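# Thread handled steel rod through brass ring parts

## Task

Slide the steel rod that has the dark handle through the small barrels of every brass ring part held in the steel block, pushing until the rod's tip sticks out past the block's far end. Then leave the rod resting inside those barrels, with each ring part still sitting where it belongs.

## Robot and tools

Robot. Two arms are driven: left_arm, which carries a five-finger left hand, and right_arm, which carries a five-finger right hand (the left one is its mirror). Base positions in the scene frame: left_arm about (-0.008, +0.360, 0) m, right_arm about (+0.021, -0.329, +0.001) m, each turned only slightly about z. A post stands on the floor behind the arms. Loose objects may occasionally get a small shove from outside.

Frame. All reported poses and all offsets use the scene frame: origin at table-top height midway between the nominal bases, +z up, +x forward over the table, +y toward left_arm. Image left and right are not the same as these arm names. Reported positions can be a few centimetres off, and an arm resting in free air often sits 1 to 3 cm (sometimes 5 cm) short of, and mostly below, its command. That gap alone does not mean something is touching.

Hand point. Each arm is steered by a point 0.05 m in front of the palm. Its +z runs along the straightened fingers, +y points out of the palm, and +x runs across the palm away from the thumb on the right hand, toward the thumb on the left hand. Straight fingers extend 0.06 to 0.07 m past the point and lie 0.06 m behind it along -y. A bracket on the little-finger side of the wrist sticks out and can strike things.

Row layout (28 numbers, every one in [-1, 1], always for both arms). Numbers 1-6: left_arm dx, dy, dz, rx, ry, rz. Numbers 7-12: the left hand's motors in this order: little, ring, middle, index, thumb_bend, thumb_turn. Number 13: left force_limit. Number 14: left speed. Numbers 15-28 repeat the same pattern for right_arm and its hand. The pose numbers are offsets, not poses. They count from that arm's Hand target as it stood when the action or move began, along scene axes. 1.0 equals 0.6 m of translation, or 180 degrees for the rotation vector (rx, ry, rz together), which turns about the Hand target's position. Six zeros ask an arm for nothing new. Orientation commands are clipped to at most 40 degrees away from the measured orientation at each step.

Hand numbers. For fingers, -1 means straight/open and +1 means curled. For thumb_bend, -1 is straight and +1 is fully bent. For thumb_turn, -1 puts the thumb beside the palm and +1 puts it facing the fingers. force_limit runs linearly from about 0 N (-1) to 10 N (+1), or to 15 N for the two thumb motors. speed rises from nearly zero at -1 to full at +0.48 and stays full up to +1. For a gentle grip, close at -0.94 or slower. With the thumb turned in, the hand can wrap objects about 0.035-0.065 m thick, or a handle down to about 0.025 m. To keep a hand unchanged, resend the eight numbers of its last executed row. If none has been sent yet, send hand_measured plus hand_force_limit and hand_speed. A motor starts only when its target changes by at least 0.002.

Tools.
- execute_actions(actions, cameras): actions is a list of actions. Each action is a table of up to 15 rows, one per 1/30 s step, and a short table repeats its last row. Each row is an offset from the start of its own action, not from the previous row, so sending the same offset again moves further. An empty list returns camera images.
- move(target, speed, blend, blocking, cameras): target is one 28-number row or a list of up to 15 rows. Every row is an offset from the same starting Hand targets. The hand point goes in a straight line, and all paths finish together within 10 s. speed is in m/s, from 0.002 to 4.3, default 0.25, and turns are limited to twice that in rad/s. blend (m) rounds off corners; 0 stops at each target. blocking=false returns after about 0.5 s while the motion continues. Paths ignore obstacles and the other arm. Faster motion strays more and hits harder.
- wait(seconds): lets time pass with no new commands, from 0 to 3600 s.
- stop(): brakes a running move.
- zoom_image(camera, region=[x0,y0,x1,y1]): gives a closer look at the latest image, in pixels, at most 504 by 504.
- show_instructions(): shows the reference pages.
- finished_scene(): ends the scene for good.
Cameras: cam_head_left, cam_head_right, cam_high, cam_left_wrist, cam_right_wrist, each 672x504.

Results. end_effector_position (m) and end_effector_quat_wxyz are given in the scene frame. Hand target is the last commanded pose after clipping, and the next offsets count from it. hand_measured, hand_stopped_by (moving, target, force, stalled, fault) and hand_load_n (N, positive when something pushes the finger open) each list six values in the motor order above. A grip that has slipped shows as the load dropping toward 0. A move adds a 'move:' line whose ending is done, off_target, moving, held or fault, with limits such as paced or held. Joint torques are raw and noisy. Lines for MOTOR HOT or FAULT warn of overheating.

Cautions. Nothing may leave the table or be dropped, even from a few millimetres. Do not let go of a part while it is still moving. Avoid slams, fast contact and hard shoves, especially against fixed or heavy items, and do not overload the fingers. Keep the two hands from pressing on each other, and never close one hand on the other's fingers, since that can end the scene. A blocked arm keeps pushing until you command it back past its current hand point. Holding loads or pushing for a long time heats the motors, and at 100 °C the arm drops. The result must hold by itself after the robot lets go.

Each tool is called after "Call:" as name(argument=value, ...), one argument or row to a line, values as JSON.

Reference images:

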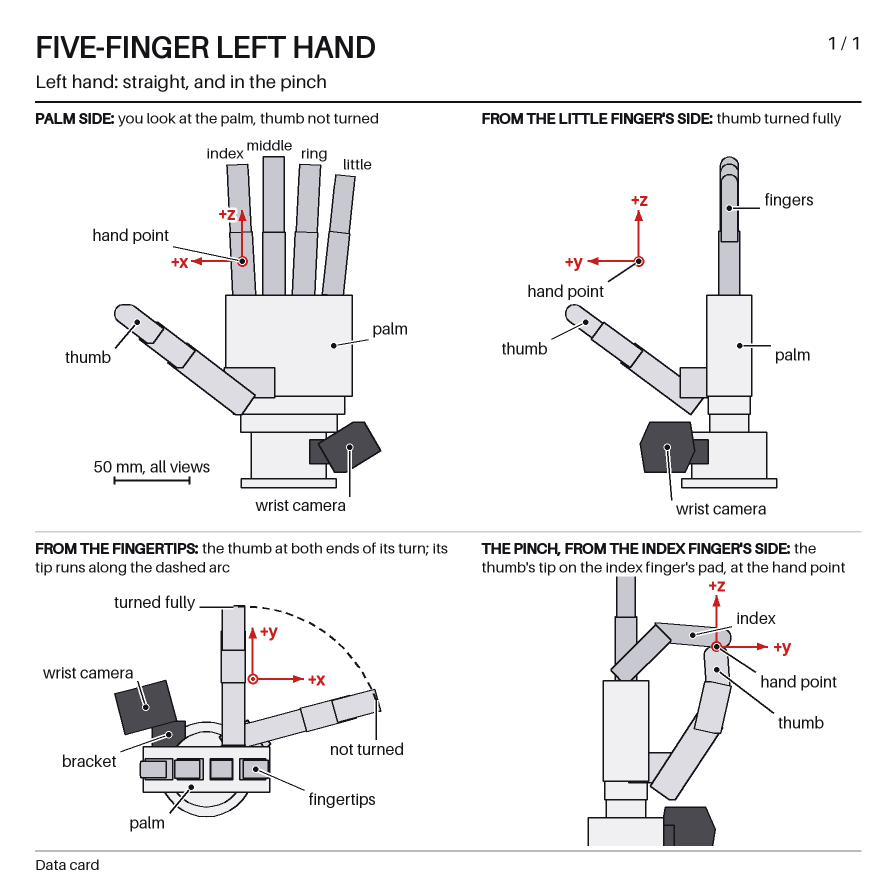

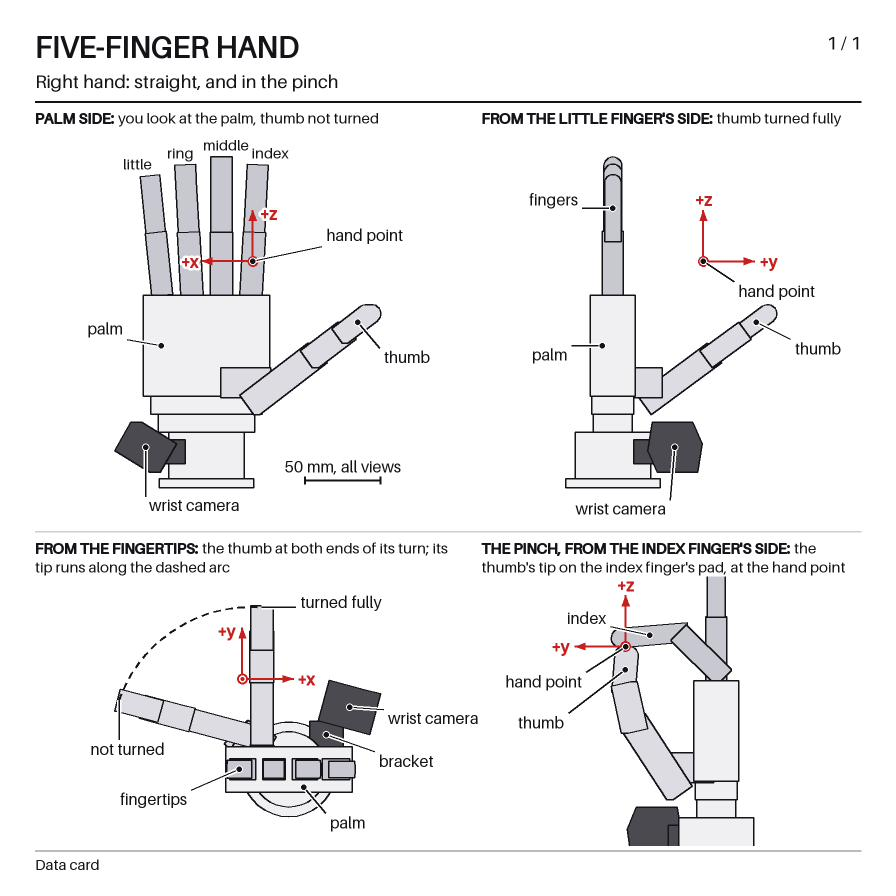

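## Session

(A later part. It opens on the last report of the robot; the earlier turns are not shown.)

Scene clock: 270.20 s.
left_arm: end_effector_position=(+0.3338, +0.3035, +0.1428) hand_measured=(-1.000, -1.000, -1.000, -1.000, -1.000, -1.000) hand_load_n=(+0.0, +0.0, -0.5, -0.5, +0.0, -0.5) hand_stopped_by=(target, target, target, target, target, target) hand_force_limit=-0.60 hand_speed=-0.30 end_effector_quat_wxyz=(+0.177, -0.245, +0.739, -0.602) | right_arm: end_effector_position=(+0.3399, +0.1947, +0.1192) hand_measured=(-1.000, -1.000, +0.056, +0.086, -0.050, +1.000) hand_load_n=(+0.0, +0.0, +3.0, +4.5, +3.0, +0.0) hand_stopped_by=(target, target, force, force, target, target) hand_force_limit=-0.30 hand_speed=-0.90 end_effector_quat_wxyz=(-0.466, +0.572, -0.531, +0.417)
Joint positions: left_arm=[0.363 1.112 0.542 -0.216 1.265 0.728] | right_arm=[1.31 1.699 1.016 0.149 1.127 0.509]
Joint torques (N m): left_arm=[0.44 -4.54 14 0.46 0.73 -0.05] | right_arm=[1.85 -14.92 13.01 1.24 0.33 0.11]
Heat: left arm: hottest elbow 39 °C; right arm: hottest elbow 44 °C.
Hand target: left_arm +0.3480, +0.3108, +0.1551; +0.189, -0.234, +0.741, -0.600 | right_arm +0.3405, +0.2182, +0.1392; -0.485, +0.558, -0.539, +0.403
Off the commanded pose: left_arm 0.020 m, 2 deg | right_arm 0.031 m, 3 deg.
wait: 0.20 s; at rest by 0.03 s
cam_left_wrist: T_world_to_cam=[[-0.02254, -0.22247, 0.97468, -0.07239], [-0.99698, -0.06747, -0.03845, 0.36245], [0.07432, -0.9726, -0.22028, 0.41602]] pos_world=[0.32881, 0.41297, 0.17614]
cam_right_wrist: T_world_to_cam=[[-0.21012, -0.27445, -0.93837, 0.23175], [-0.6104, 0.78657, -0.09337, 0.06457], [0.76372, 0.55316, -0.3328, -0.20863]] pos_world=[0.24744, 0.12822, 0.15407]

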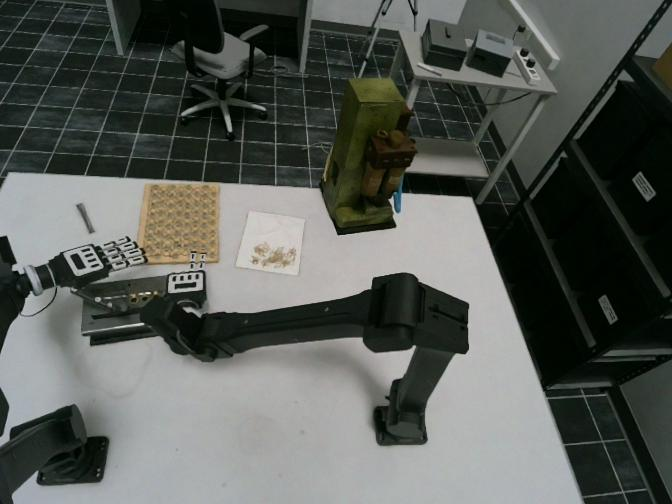

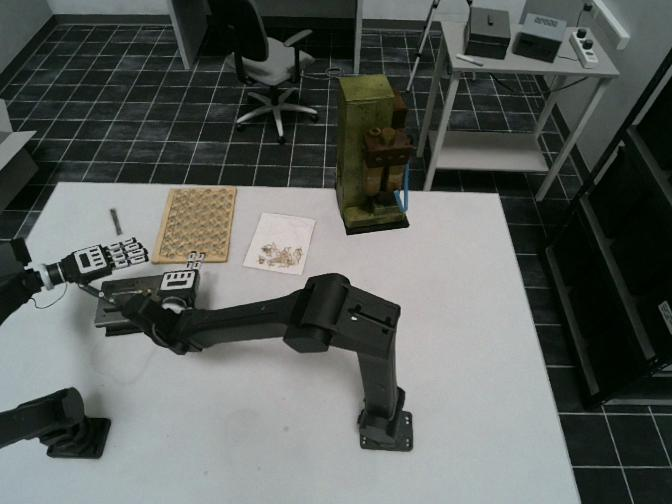

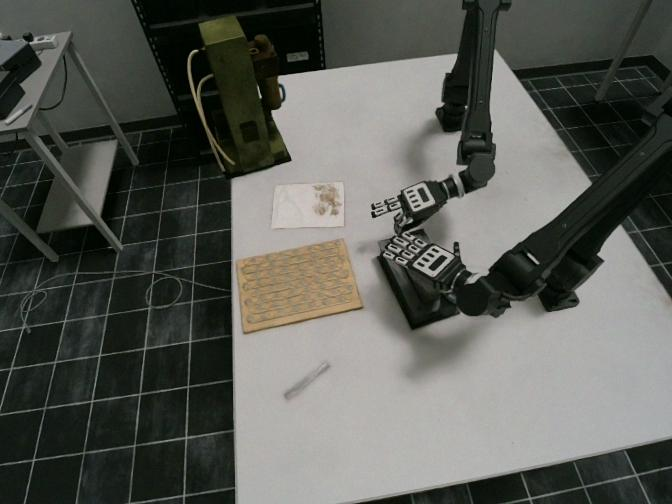

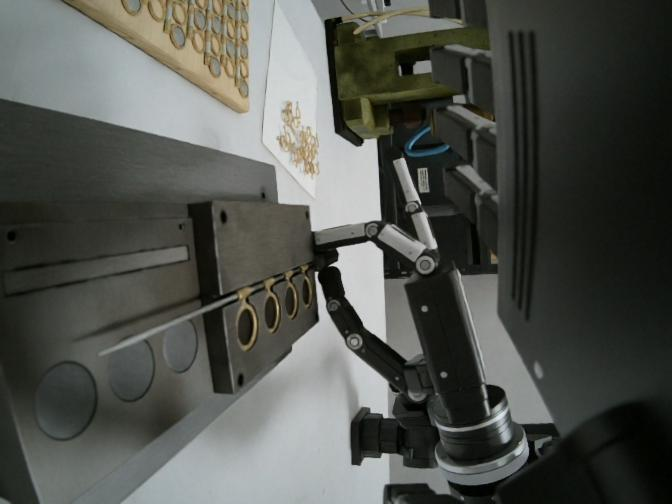

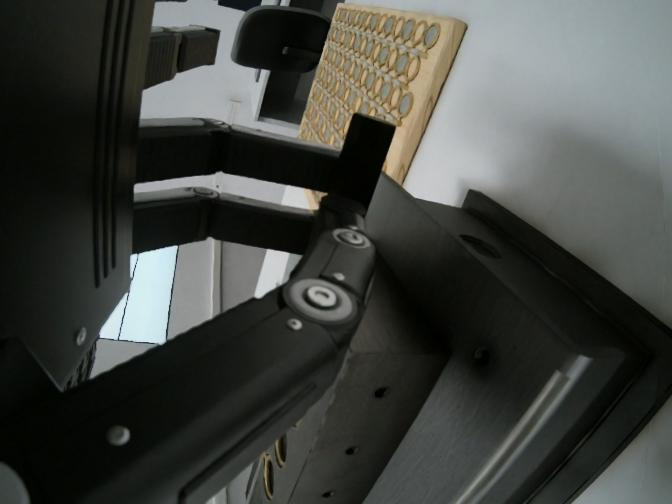

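Call:
zoom_image(
  camera="cam_right_wrist",
  region=[250, 90, 450, 240],
)

Call:
zoom_image(
  camera="cam_high",
  region=[360, 190, 480, 280],
)

Call:
zoom_image(
  camera="cam_head_left",
  region=[70, 240, 220, 360],
)

Scaled by 2.520 from the camera's image (finer frame: 960x720).

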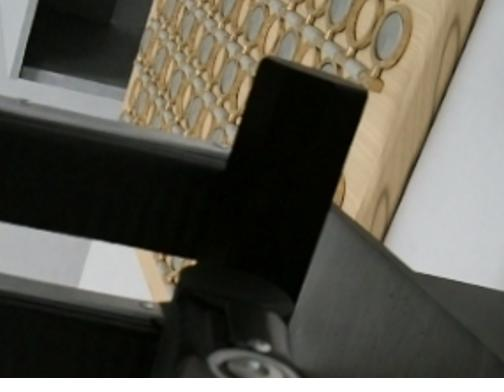

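Scaled by 4.200 from the camera's image (finer frame: 960x720).

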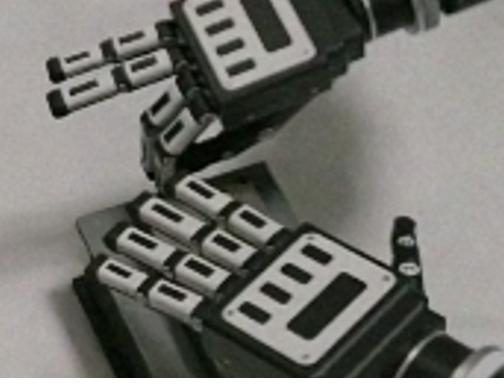

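Scaled by 3.360 from the camera's image (finer frame: 960x720).

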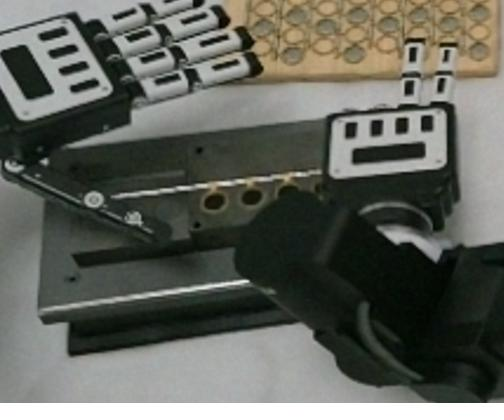

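Call:
move(
  target=[0,0,0,0,0,0,-1,-1,-1,-1,-1,-1,-0.6,-0.3,0,0,0,0,0,0,-1,-1,-0.08,-0.05,-0.1,1,-0.3,-0.94],
  speed=0.03,
  cameras=["cam_left_wrist"],
)

Call:
zoom_image(
  camera="cam_left_wrist",
  region=[265, 205, 385, 295],
)

Call:
zoom_image(
  camera="cam_left_wrist",
  region=[170, 190, 350, 370],
)

Scene clock: 273.47 s.
left_arm: end_effector_position=(+0.3338, +0.3035, +0.1428) hand_measured=(-1.000, -1.000, -1.000, -1.000, -1.000, -1.000) hand_load_n=(+0.5, +0.0, +0.0, +0.0, +0.0, +0.0) hand_stopped_by=(target, target, target, target, target, target) hand_force_limit=-0.60 hand_speed=-0.30 end_effector_quat_wxyz=(+0.177, -0.245, +0.739, -0.602) | right_arm: end_effector_position=(+0.3395, +0.1948, +0.1191) hand_measured=(-1.000, -1.000, -0.080, -0.050, -0.100, +1.000) hand_load_n=(+0.0, +0.0, +0.0, -0.5, +0.0, -0.5) hand_stopped_by=(target, target, target, target, target, target) hand_force_limit=-0.30 hand_speed=-0.94 end_effector_quat_wxyz=(-0.466, +0.572, -0.531, +0.417)
Joint positions: left_arm=[0.363 1.112 0.542 -0.216 1.265 0.728] | right_arm=[1.31 1.699 1.016 0.148 1.127 0.509]
Joint torques (N m): left_arm=[0.5 -4.54 14.01 0.44 0.72 -0.05] | right_arm=[1.85 -14.86 13.01 1.28 0.32 0.11]
Motor temperatures (°C): left_arm=[32 28 40 27 27 27] | right_arm=[27 30 44 24 24 29]
Heat: left arm: hottest elbow 40 °C; right arm: hottest elbow 44 °C.
Hand target: left_arm +0.3480, +0.3108, +0.1551; +0.189, -0.234, +0.741, -0.600 | right_arm +0.3403, +0.2182, +0.1391; -0.485, +0.558, -0.539, +0.403
Off the commanded pose: left_arm 0.020 m, 2 deg | right_arm 0.031 m, 3 deg.
move: done
cam_left_wrist: T_world_to_cam=[[-0.02254, -0.22247, 0.97468, -0.07239], [-0.99698, -0.06747, -0.03845, 0.36245], [0.07432, -0.9726, -0.22028, 0.41602]] pos_world=[0.32881, 0.41297, 0.17614]

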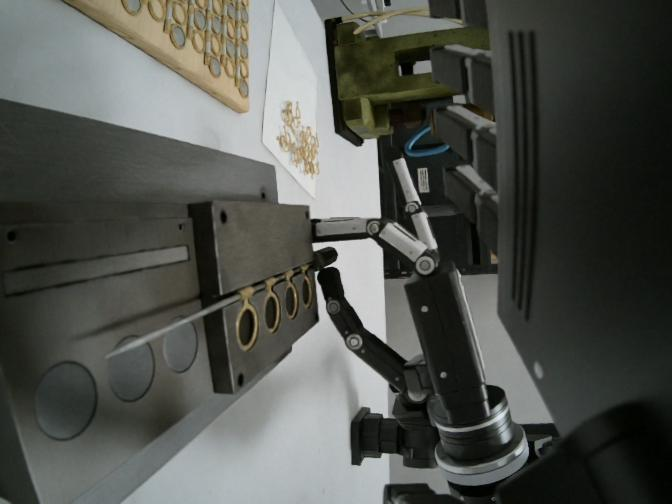

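Scaled by 4.200 from the camera's image (finer frame: 960x720).

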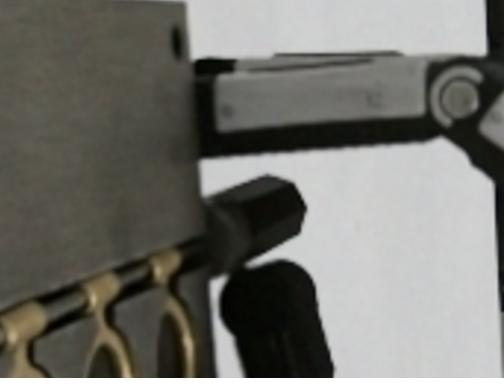

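Scaled by 2.800 from the camera's image (finer frame: 960x720).

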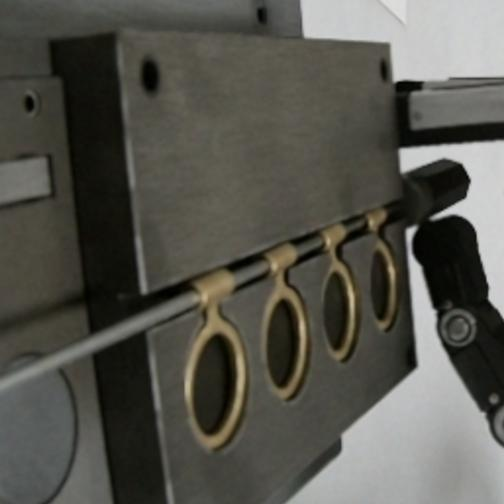

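Call:
zoom_image(
  camera="cam_left_wrist",
  region=[300, 235, 350, 285],
)

Call:
zoom_image(
  camera="cam_left_wrist",
  region=[215, 265, 295, 355],
)

Scaled by 10.080 from the camera's image (finer frame: 960x720).

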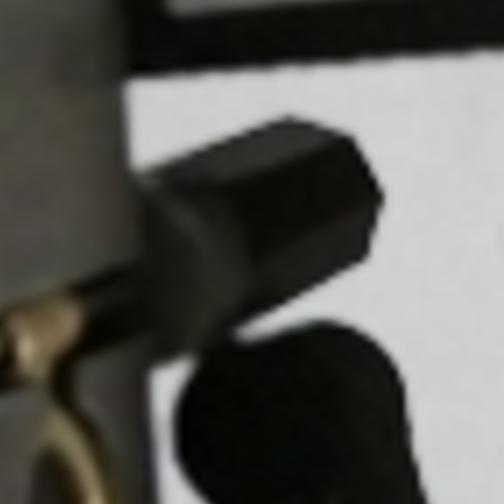

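Scaled by 5.600 from the camera's image (finer frame: 960x720).

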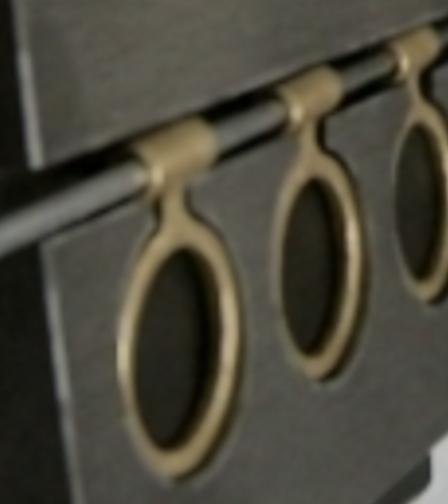

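Call:
move(
  target=[0,0,0,0,0,0,-1,-1,-1,-1,-1,-1,-0.6,-0.3,0,0,0,0,0,0,-1,-1,-0.08,-0.05,-0.13,1,-0.3,-0.96],
  speed=0.03,
  cameras=["cam_left_wrist"],
)

Call:
zoom_image(
  camera="cam_left_wrist",
  region=[300, 235, 350, 285],
)

Call:
zoom_image(
  camera="cam_left_wrist",
  region=[215, 265, 295, 355],
)

Scene clock: 275.83 s.
left_arm: end_effector_position=(+0.3338, +0.3035, +0.1428) hand_measured=(-1.000, -1.000, -1.000, -1.000, -1.000, -1.000) hand_load_n=(+0.0, +0.0, +0.0, +0.0, +0.0, -0.5) hand_stopped_by=(target, target, target, target, target, target) hand_force_limit=-0.60 hand_speed=-0.30 end_effector_quat_wxyz=(+0.177, -0.245, +0.739, -0.602) | right_arm: end_effector_position=(+0.3395, +0.1949, +0.1191) hand_measured=(-1.000, -1.000, -0.080, -0.050, -0.130, +1.000) hand_load_n=(+0.0, +0.0, +0.0, +0.0, +0.0, +0.0) hand_stopped_by=(target, target, target, target, moving, target) hand_force_limit=-0.30 hand_speed=-0.96 end_effector_quat_wxyz=(-0.466, +0.571, -0.532, +0.416)
Joint positions: left_arm=[0.363 1.112 0.542 -0.216 1.265 0.728] | right_arm=[1.31 1.699 1.016 0.148 1.127 0.511]
Joint torques (N m): left_arm=[0.5 -4.54 14.02 0.44 0.72 -0.05] | right_arm=[1.67 -14.92 13 1.25 0.32 0.09]
Heat: left arm: hottest elbow 40 °C; right arm: hottest elbow 44 °C.
Hand target: left_arm +0.3480, +0.3108, +0.1551; +0.189, -0.234, +0.741, -0.600 | right_arm +0.3403, +0.2182, +0.1393; -0.485, +0.558, -0.539, +0.403
Off the commanded pose: left_arm 0.020 m, 2 deg | right_arm 0.031 m, 3 deg.
move: done
cam_left_wrist: T_world_to_cam=[[-0.02254, -0.22247, 0.97468, -0.07239], [-0.99698, -0.06747, -0.03845, 0.36245], [0.07432, -0.9726, -0.22028, 0.41602]] pos_world=[0.32881, 0.41297, 0.17614]

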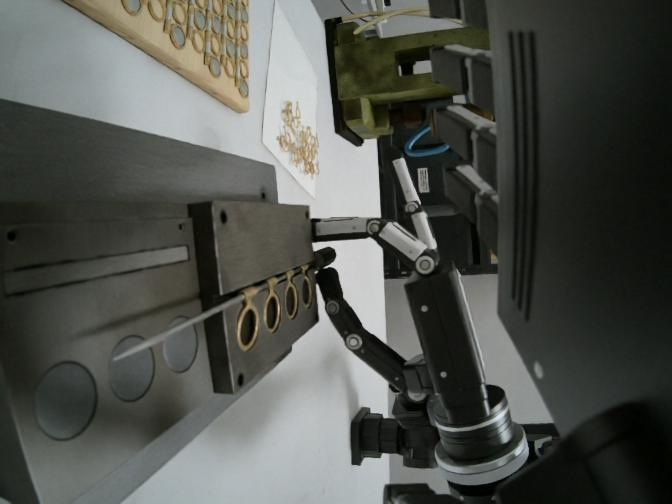

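Scaled by 10.080 from the camera's image (finer frame: 960x720).

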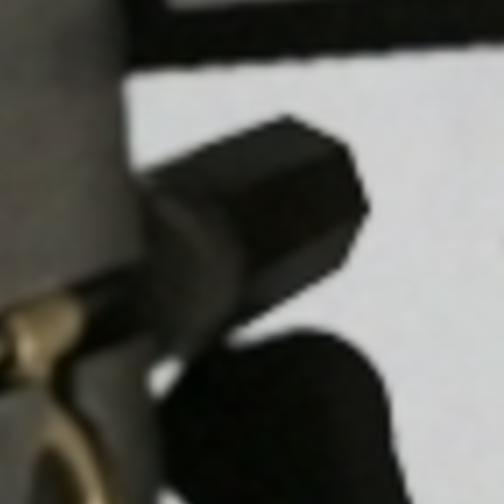

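Scaled by 5.600 from the camera's image (finer frame: 960x720).

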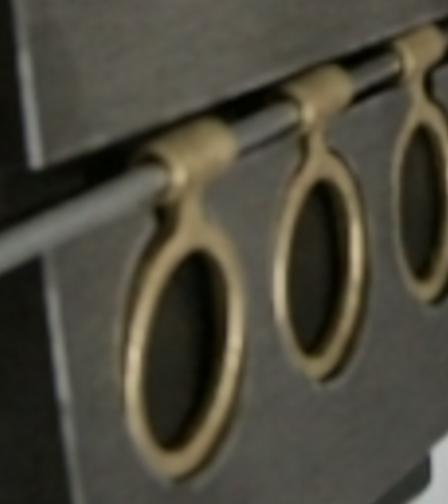

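Call:
move(
  target=[0,0,0,0,0,0,-1,-1,-1,-1,-1,-1,-0.6,-0.3,0,0,0,0,0,0,-1,-1,-0.08,-0.05,-0.05,1,-0.3,-0.94],
  speed=0.03,
  cameras=["cam_left_wrist"],
)

Call:
zoom_image(
  camera="cam_left_wrist",
  region=[300, 235, 350, 285],
)

Call:
zoom_image(
  camera="cam_left_wrist",
  region=[215, 265, 295, 355],
)

Scene clock: 278.53 s.
left_arm: end_effector_position=(+0.3338, +0.3035, +0.1428) hand_measured=(-1.000, -1.000, -1.000, -1.000, -1.000, -1.000) hand_load_n=(+0.0, +0.0, +0.0, +0.0, +0.5, -0.5) hand_stopped_by=(target, target, target, target, target, target) hand_force_limit=-0.60 hand_speed=-0.30 end_effector_quat_wxyz=(+0.177, -0.245, +0.739, -0.602) | right_arm: end_effector_position=(+0.3395, +0.1949, +0.1189) hand_measured=(-1.000, -1.000, -0.080, -0.050, -0.050, +1.000) hand_load_n=(+0.0, +0.0, +0.0, +0.0, +0.0, +0.0) hand_stopped_by=(target, target, target, target, target, target) hand_force_limit=-0.30 hand_speed=-0.94 end_effector_quat_wxyz=(-0.466, +0.571, -0.532, +0.416)
Joint positions: left_arm=[0.363 1.112 0.542 -0.216 1.265 0.728] | right_arm=[1.31 1.699 1.016 0.148 1.127 0.512]
Joint torques (N m): left_arm=[0.56 -4.54 14 0.47 0.72 -0.05] | right_arm=[1.9 -14.97 13.07 1.25 0.33 0.08]
Heat: left arm: hottest elbow 40 °C; right arm: hottest elbow 44 °C.
Hand target: left_arm +0.3480, +0.3108, +0.1551; +0.189, -0.234, +0.741, -0.600 | right_arm +0.3403, +0.2183, +0.1392; -0.485, +0.558, -0.539, +0.403
Off the commanded pose: left_arm 0.020 m, 2 deg | right_arm 0.031 m, 3 deg.
move: done
cam_left_wrist: T_world_to_cam=[[-0.02254, -0.22247, 0.97468, -0.07239], [-0.99698, -0.06747, -0.03845, 0.36245], [0.07432, -0.9726, -0.22028, 0.41602]] pos_world=[0.32881, 0.41297, 0.17614]

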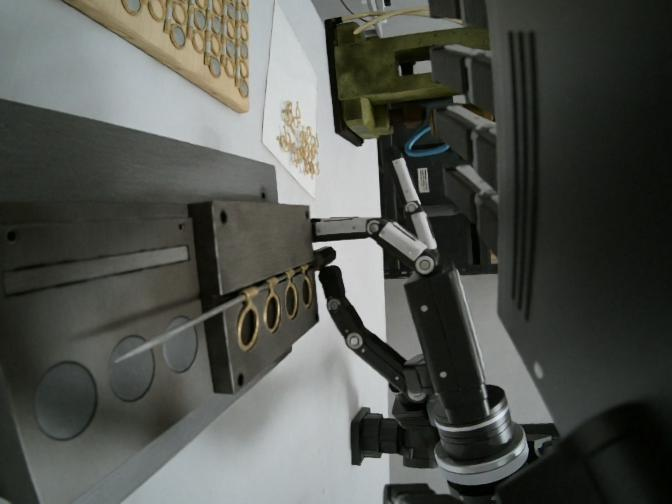

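Scaled by 10.080 from the camera's image (finer frame: 960x720).

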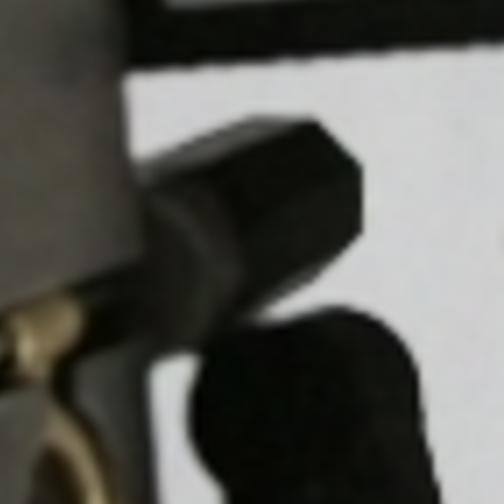

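Scaled by 5.600 from the camera's image (finer frame: 960x720).

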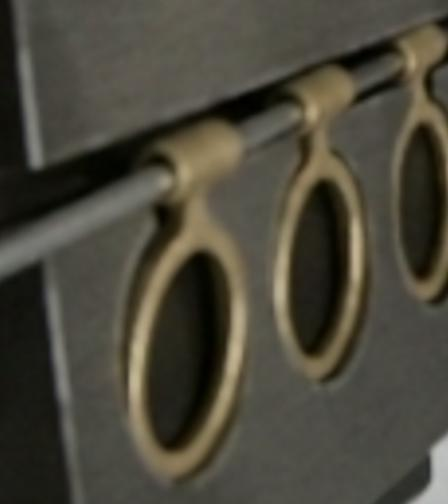

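Call:
move(
  target=[0,0,0,0,0,0,-1,-1,-1,-1,-1,-1,-0.6,-0.3,0,0,0,0,0,0,-1,-1,0.46,0.46,-0.05,1,-0.4,-0.94],
  speed=0.03,
  cameras=["cam_left_wrist"],
)

Call:
zoom_image(
  camera="cam_left_wrist",
  region=[300, 235, 350, 285],
)

Call:
zoom_image(
  camera="cam_left_wrist",
  region=[215, 265, 295, 355],
)

Scene clock: 280.57 s.
left_arm: end_effector_position=(+0.3338, +0.3035, +0.1428) hand_measured=(-1.000, -1.000, -1.000, -1.000, -1.000, -1.000) hand_load_n=(+0.0, +0.0, +0.0, +0.0, +0.0, +0.0) hand_stopped_by=(target, target, target, target, target, target) hand_force_limit=-0.60 hand_speed=-0.30 end_effector_quat_wxyz=(+0.177, -0.245, +0.739, -0.602) | right_arm: end_effector_position=(+0.3396, +0.1952, +0.1191) hand_measured=(-1.000, -1.000, +0.060, +0.090, -0.050, +1.000) hand_load_n=(+0.0, +0.0, +3.0, +3.0, +1.5, +0.0) hand_stopped_by=(target, target, force, force, target, target) hand_force_limit=-0.40 hand_speed=-0.94 end_effector_quat_wxyz=(-0.467, +0.571, -0.532, +0.416)
Joint positions: left_arm=[0.363 1.112 0.542 -0.216 1.265 0.728] | right_arm=[1.31 1.699 1.017 0.148 1.127 0.512]
Joint torques (N m): left_arm=[0.5 -4.54 14.01 0.47 0.72 -0.05] | right_arm=[1.85 -14.97 12.96 1.24 0.32 0.08]
Heat: left arm: hottest elbow 40 °C; right arm: hottest elbow 44 °C.
Hand target: left_arm +0.3480, +0.3108, +0.1551; +0.189, -0.234, +0.741, -0.600 | right_arm +0.3403, +0.2182, +0.1392; -0.485, +0.558, -0.539, +0.403
Off the commanded pose: left_arm 0.020 m, 2 deg | right_arm 0.031 m, 3 deg.
move: done
cam_left_wrist: T_world_to_cam=[[-0.02254, -0.22247, 0.97468, -0.07239], [-0.99698, -0.06747, -0.03845, 0.36245], [0.07432, -0.9726, -0.22028, 0.41602]] pos_world=[0.32881, 0.41297, 0.17614]

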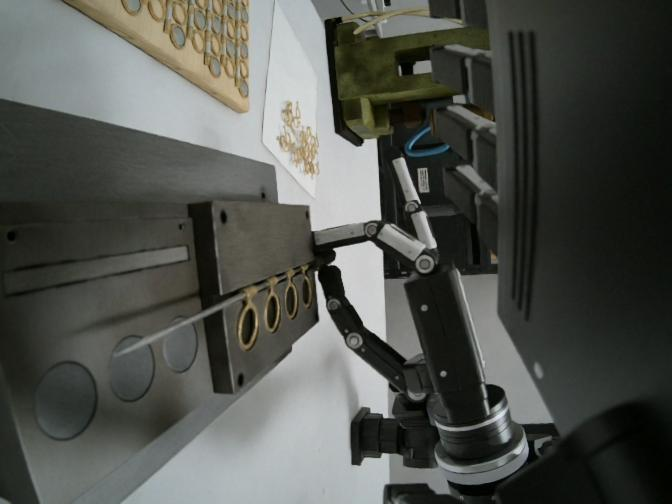

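Scaled by 10.080 from the camera's image (finer frame: 960x720).

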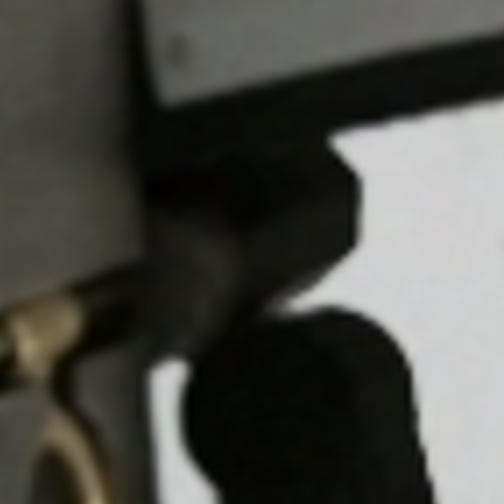

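Scaled by 5.600 from the camera's image (finer frame: 960x720).

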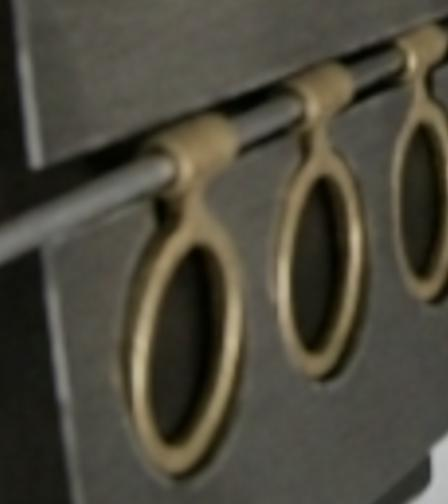

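Call:
move(
  target=[0,0,0,0,0,0,-1,-1,-1,-1,-1,-1,-0.6,-0.3,-0.0011,0.0065,0.0025,0,0,0,-1,-1,0.46,0.46,-0.05,1,-0.4,-0.94],
  speed=0.02,
  cameras=["cam_left_wrist"],
)

Call:
zoom_image(
  camera="cam_left_wrist",
  region=[300, 235, 350, 285],
)

Call:
zoom_image(
  camera="cam_left_wrist",
  region=[215, 265, 295, 355],
)

Scene clock: 282.10 s.
left_arm: end_effector_position=(+0.3338, +0.3035, +0.1428) hand_measured=(-1.000, -1.000, -1.000, -1.000, -1.000, -1.000) hand_load_n=(+0.0, +0.0, -0.5, +0.0, +0.0, -0.5) hand_stopped_by=(target, target, target, target, target, target) hand_force_limit=-0.60 hand_speed=-0.30 end_effector_quat_wxyz=(+0.177, -0.245, +0.739, -0.602) | right_arm: end_effector_position=(+0.3393, +0.1958, +0.1192) hand_measured=(-1.000, -1.000, +0.060, +0.090, -0.050, +1.000) hand_load_n=(+0.0, +0.0, +3.0, +3.0, +2.0, +0.0) hand_stopped_by=(target, target, force, force, target, target) hand_force_limit=-0.40 hand_speed=-0.94 end_effector_quat_wxyz=(-0.464, +0.573, -0.531, +0.419)
Joint positions: left_arm=[0.363 1.112 0.542 -0.216 1.265 0.728] | right_arm=[1.312 1.702 1.024 0.136 1.132 0.512]
Joint torques (N m): left_arm=[0.5 -4.48 13.98 0.46 0.72 -0.05] | right_arm=[1.85 -14.8 13.46 1.31 0.27 0.12]
Heat: left arm: hottest elbow 40 °C; right arm: hottest elbow 44 °C.
Hand target: left_arm +0.3480, +0.3108, +0.1551; +0.189, -0.234, +0.741, -0.600 | right_arm +0.3398, +0.2222, +0.1407; -0.485, +0.558, -0.539, +0.403
Off the commanded pose: left_arm 0.020 m, 2 deg | right_arm 0.034 m, 4 deg.
move: off_target (right_arm)
cam_left_wrist: T_world_to_cam=[[-0.02254, -0.22247, 0.97468, -0.07239], [-0.99698, -0.06747, -0.03845, 0.36245], [0.07432, -0.9726, -0.22028, 0.41602]] pos_world=[0.32881, 0.41297, 0.17614]

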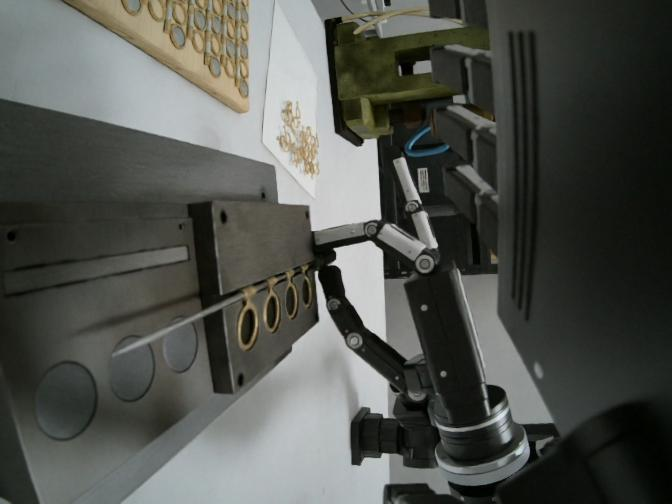

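Scaled by 10.080 from the camera's image (finer frame: 960x720).

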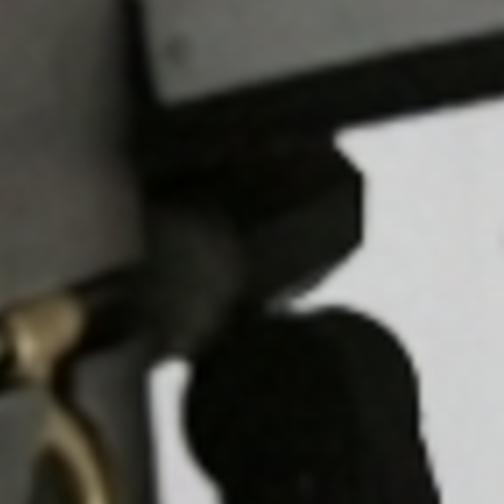

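Scaled by 5.600 from the camera's image (finer frame: 960x720).

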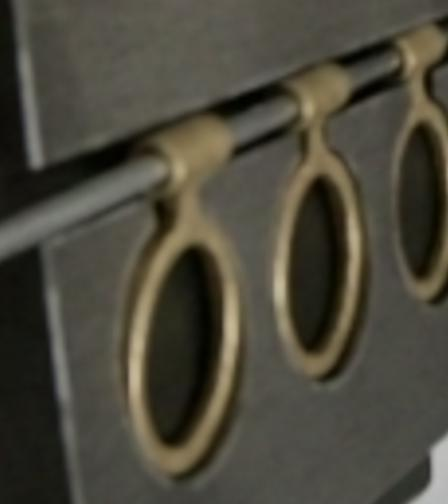

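Call:
wait(
  seconds=0.1,
  cameras=["cam_right_wrist"],
)

Call:
zoom_image(
  camera="cam_right_wrist",
  region=[310, 90, 490, 225],
)

Call:
zoom_image(
  camera="cam_right_wrist",
  region=[240, 160, 640, 460],
)

Scene clock: 284.83 s.
left_arm: end_effector_position=(+0.3338, +0.3035, +0.1428) hand_measured=(-1.000, -1.000, -1.000, -1.000, -1.000, -1.000) hand_load_n=(+0.0, +0.0, +0.0, +0.0, +0.0, +0.0) hand_stopped_by=(target, target, target, target, target, target) hand_force_limit=-0.60 hand_speed=-0.30 end_effector_quat_wxyz=(+0.177, -0.245, +0.739, -0.602) | right_arm: end_effector_position=(+0.3393, +0.1957, +0.1192) hand_measured=(-1.000, -1.000, +0.060, +0.090, -0.050, +1.000) hand_load_n=(+0.0, +0.0, +3.0, +3.5, +1.5, +0.0) hand_stopped_by=(target, target, force, force, target, target) hand_force_limit=-0.40 hand_speed=-0.94 end_effector_quat_wxyz=(-0.464, +0.573, -0.531, +0.419)
Joint positions: left_arm=[0.363 1.112 0.542 -0.216 1.265 0.728] | right_arm=[1.312 1.702 1.024 0.135 1.132 0.512]
Joint torques (N m): left_arm=[0.5 -4.54 14.01 0.46 0.73 -0.04] | right_arm=[1.96 -14.8 13.42 1.32 0.28 0.11]
Heat: left arm: hottest elbow 40 °C; right arm: hottest elbow 44 °C.
Hand target: left_arm +0.3480, +0.3108, +0.1551; +0.189, -0.234, +0.741, -0.600 | right_arm +0.3398, +0.2221, +0.1407; -0.485, +0.558, -0.539, +0.403
Off the commanded pose: left_arm 0.020 m, 2 deg | right_arm 0.034 m, 4 deg.
wait: 0.10 s; at rest from the start
cam_right_wrist: T_world_to_cam=[[-0.21119, -0.28039, -0.93637, 0.23321], [-0.60836, 0.78751, -0.09861, 0.06311], [0.76505, 0.54882, -0.33689, -0.20781]] pos_world=[0.24663, 0.12974, 0.15459]

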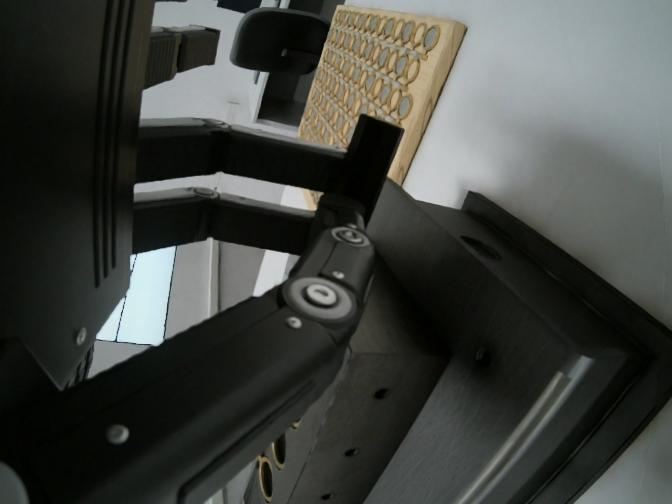

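Scaled by 2.800 from the camera's image (finer frame: 960x720).

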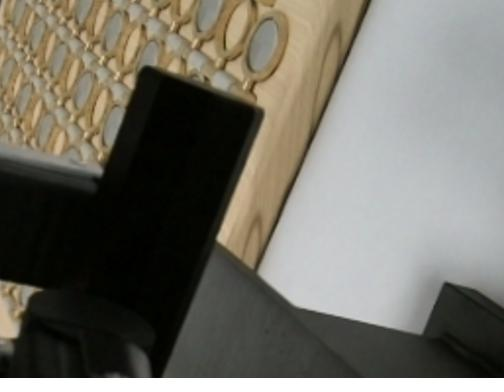

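Scaled by 1.260 from the camera's image (finer frame: 960x720).

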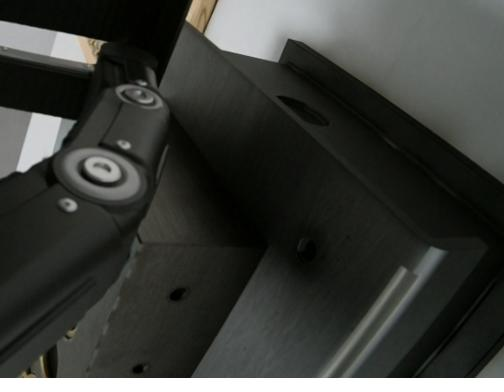

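Call:
move(
  target=[0,0,0,0,0,0,-1,-1,-1,-1,-1,-1,-0.6,-0.3,0.001,-0.006,0.007,0,0,0,-1,-1,0.46,0.46,-0.05,1,-0.4,-0.94],
  speed=0.02,
)

Scene clock: 287.07 s.
left_arm: end_effector_position=(+0.3338, +0.3035, +0.1428) hand_measured=(-1.000, -1.000, -1.000, -1.000, -1.000, -1.000) hand_load_n=(+0.0, +0.0, +0.0, +0.0, +0.0, +0.0) hand_stopped_by=(target, target, target, target, target, target) hand_force_limit=-0.60 hand_speed=-0.30 end_effector_quat_wxyz=(+0.177, -0.245, +0.739, -0.602) | right_arm: end_effector_position=(+0.3392, +0.1956, +0.1190) hand_measured=(-1.000, -1.000, +0.060, +0.090, -0.050, +1.000) hand_load_n=(+0.0, +0.0, +3.0, +3.5, +1.5, +0.0) hand_stopped_by=(target, target, force, force, target, target) hand_force_limit=-0.40 hand_speed=-0.94 end_effector_quat_wxyz=(-0.463, +0.573, -0.530, +0.419)
Joint positions: left_arm=[0.363 1.112 0.542 -0.216 1.265 0.728] | right_arm=[1.312 1.702 1.024 0.134 1.132 0.512]
Joint torques (N m): left_arm=[0.56 -4.48 14 0.47 0.72 -0.05] | right_arm=[1.79 -16.09 12.94 1.2 0.18 0.07]
Heat: left arm: hottest elbow 41 °C; right arm: hottest elbow 45 °C.
Hand target: left_arm +0.3480, +0.3108, +0.1551; +0.189, -0.234, +0.741, -0.600 | right_arm +0.3404, +0.2185, +0.1449; -0.485, +0.558, -0.539, +0.403
Off the commanded pose: left_arm 0.020 m, 2 deg | right_arm 0.035 m, 4 deg.
move: off_target (right_arm)

Call:
move(
  target=[0,0,0,0,0,0,-1,-1,-1,-1,-1,-1,-0.6,-0.3,0,0,0.006,0,0,0,-1,-1,0.46,0.46,-0.05,1,-0.4,-0.94],
  speed=0.02,
)

Scene clock: 287.83 s.
left_arm: end_effector_position=(+0.3338, +0.3035, +0.1428) hand_measured=(-1.000, -1.000, -1.000, -1.000, -1.000, -1.000) hand_load_n=(+0.0, +0.0, +0.0, +0.0, +0.0, -0.5) hand_stopped_by=(target, target, target, target, target, target) hand_force_limit=-0.60 hand_speed=-0.30 end_effector_quat_wxyz=(+0.177, -0.245, +0.739, -0.602) | right_arm: end_effector_position=(+0.3392, +0.1956, +0.1191) hand_measured=(-1.000, -1.000, +0.060, +0.090, -0.050, +1.000) hand_load_n=(+0.0, +0.0, +3.0, +3.0, +1.5, +0.0) hand_stopped_by=(target, target, force, force, target, target) hand_force_limit=-0.40 hand_speed=-0.94 end_effector_quat_wxyz=(-0.461, +0.575, -0.530, +0.420)
Joint positions: left_arm=[0.363 1.112 0.542 -0.216 1.265 0.728] | right_arm=[1.312 1.702 1.028 0.125 1.132 0.512]
Joint torques (N m): left_arm=[0.5 -4.54 14.01 0.44 0.72 -0.05] | right_arm=[1.61 -16.56 12.86 1.28 0.17 0.08]
Heat: left arm: hottest elbow 41 °C; right arm: hottest elbow 45 °C.
Hand target: left_arm +0.3480, +0.3108, +0.1551; +0.189, -0.234, +0.741, -0.600 | right_arm +0.3404, +0.2185, +0.1485; -0.485, +0.558, -0.539, +0.403
Off the commanded pose: left_arm 0.020 m, 2 deg | right_arm 0.037 m, 4 deg.
move: off_target (right_arm)

Call:
move(
  target=[0,0,0,0,0,0,-1,-1,-1,-1,-1,-1,-0.6,-0.3,0,0,0.006,0,0,0,-1,-1,0.46,0.46,-0.05,1,-0.4,-0.94],
  speed=0.02,
  cameras=["cam_left_wrist"],
)

Call:
zoom_image(
  camera="cam_left_wrist",
  region=[300, 235, 350, 285],
)

Call:
zoom_image(
  camera="cam_left_wrist",
  region=[215, 265, 295, 355],
)

Scene clock: 289.00 s.
left_arm: end_effector_position=(+0.3338, +0.3035, +0.1428) hand_measured=(-1.000, -1.000, -1.000, -1.000, -1.000, -1.000) hand_load_n=(+0.0, +0.0, +0.0, +0.0, +0.0, +0.0) hand_stopped_by=(target, target, target, target, target, target) hand_force_limit=-0.60 hand_speed=-0.30 end_effector_quat_wxyz=(+0.177, -0.245, +0.739, -0.602) | right_arm: end_effector_position=(+0.3392, +0.1956, +0.1192) hand_measured=(-1.000, -1.000, +0.060, +0.090, -0.050, +1.000) hand_load_n=(+0.0, +0.0, +3.0, +3.5, +1.5, +0.0) hand_stopped_by=(target, target, force, force, target, target) hand_force_limit=-0.40 hand_speed=-0.94 end_effector_quat_wxyz=(-0.459, +0.576, -0.529, +0.421)
Joint positions: left_arm=[0.363 1.112 0.542 -0.216 1.265 0.728] | right_arm=[1.312 1.702 1.031 0.115 1.132 0.512]
Joint torques (N m): left_arm=[0.5 -4.48 13.98 0.46 0.72 -0.05] | right_arm=[1.49 -16.97 12.98 1.21 0.18 0.08]
Heat: left arm: hottest elbow 41 °C; right arm: hottest elbow 45 °C.
Hand target: left_arm +0.3480, +0.3108, +0.1551; +0.189, -0.234, +0.741, -0.600 | right_arm +0.3404, +0.2185, +0.1520; -0.485, +0.558, -0.539, +0.403
Off the commanded pose: left_arm 0.020 m, 2 deg | right_arm 0.040 m, 4 deg.
move: off_target (right_arm)
cam_left_wrist: T_world_to_cam=[[-0.02254, -0.22247, 0.97468, -0.07239], [-0.99698, -0.06747, -0.03845, 0.36245], [0.07432, -0.9726, -0.22028, 0.41602]] pos_world=[0.32881, 0.41297, 0.17614]

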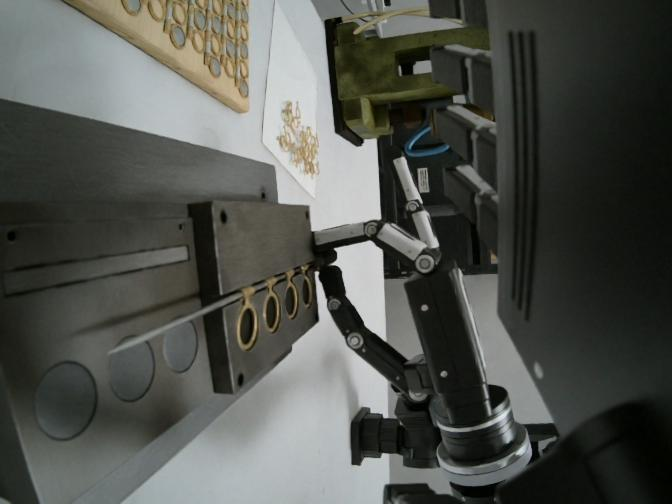

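Scaled by 10.080 from the camera's image (finer frame: 960x720).

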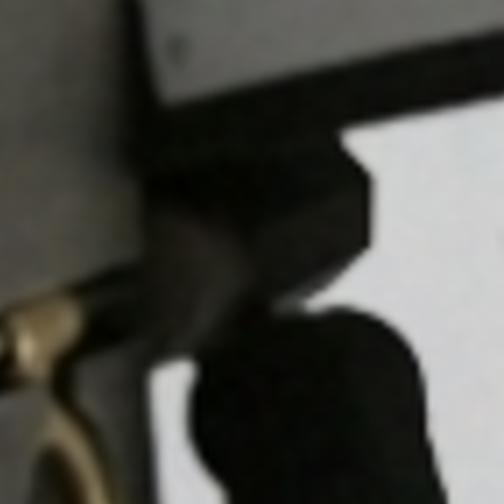

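Scaled by 5.600 from the camera's image (finer frame: 960x720).

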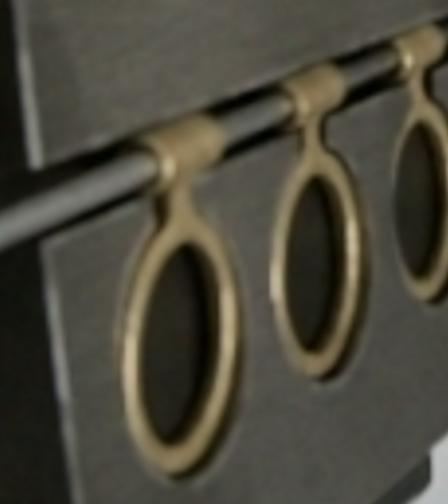

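Call:
move(
  target=[0,0,0,0,0,0,-1,-1,-1,-1,-1,-1,-0.6,-0.3,0,0,0.006,0,0,0,-1,-1,0.46,0.46,-0.05,1,-0.4,-0.94],
  speed=0.02,
  cameras=["cam_left_wrist"],
)

Call:
zoom_image(
  camera="cam_left_wrist",
  region=[300, 235, 350, 285],
)

Call:
zoom_image(
  camera="cam_left_wrist",
  region=[215, 265, 295, 355],
)

Scene clock: 289.80 s.
left_arm: end_effector_position=(+0.3338, +0.3035, +0.1428) hand_measured=(-1.000, -1.000, -1.000, -1.000, -1.000, -1.000) hand_load_n=(+0.0, +0.0, +0.0, +0.0, +0.0, +0.0) hand_stopped_by=(target, target, target, target, target, target) hand_force_limit=-0.60 hand_speed=-0.30 end_effector_quat_wxyz=(+0.177, -0.245, +0.739, -0.602) | right_arm: end_effector_position=(+0.3391, +0.1955, +0.1198) hand_measured=(-1.000, -1.000, +0.060, +0.090, -0.050, +1.000) hand_load_n=(+0.0, +0.0, +3.0, +3.5, +1.5, +0.0) hand_stopped_by=(target, target, force, force, target, target) hand_force_limit=-0.40 hand_speed=-0.94 end_effector_quat_wxyz=(-0.457, +0.578, -0.528, +0.422)
Joint positions: left_arm=[0.363 1.112 0.542 -0.216 1.265 0.728] | right_arm=[1.312 1.7 1.034 0.106 1.132 0.512]
Joint torques (N m): left_arm=[0.5 -4.54 14.01 0.47 0.72 -0.05] | right_arm=[1.49 -17.44 13.03 1.2 0.19 0.09]
Heat: left arm: hottest elbow 41 °C; right arm: hottest elbow 45 °C.
Hand target: left_arm +0.3480, +0.3108, +0.1551; +0.189, -0.234, +0.741, -0.600 | right_arm +0.3404, +0.2185, +0.1558; -0.485, +0.558, -0.539, +0.403
Off the commanded pose: left_arm 0.020 m, 2 deg | right_arm 0.043 m, 5 deg.
move: off_target (right_arm)
cam_left_wrist: T_world_to_cam=[[-0.02254, -0.22247, 0.97468, -0.07239], [-0.99698, -0.06747, -0.03845, 0.36245], [0.07432, -0.9726, -0.22028, 0.41602]] pos_world=[0.32881, 0.41297, 0.17614]

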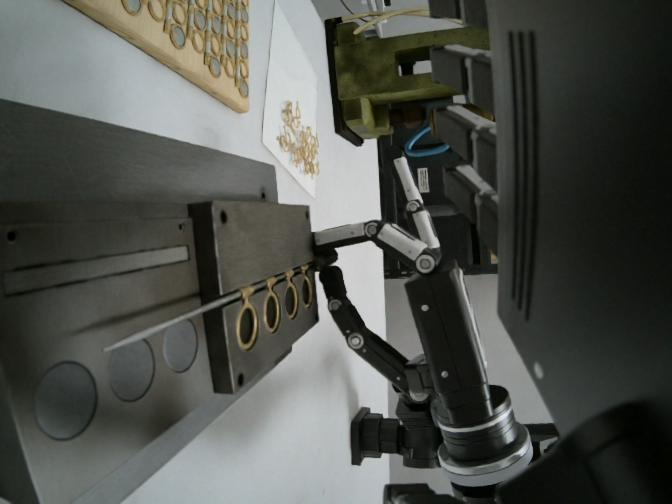

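Scaled by 10.080 from the camera's image (finer frame: 960x720).

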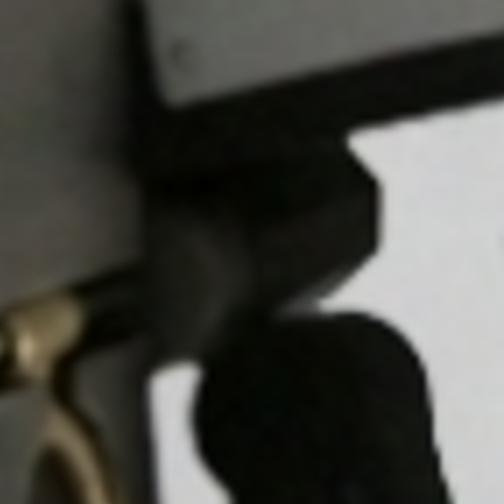

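Scaled by 5.600 from the camera's image (finer frame: 960x720).

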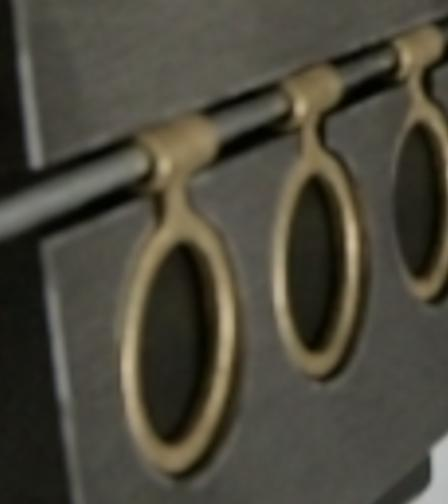

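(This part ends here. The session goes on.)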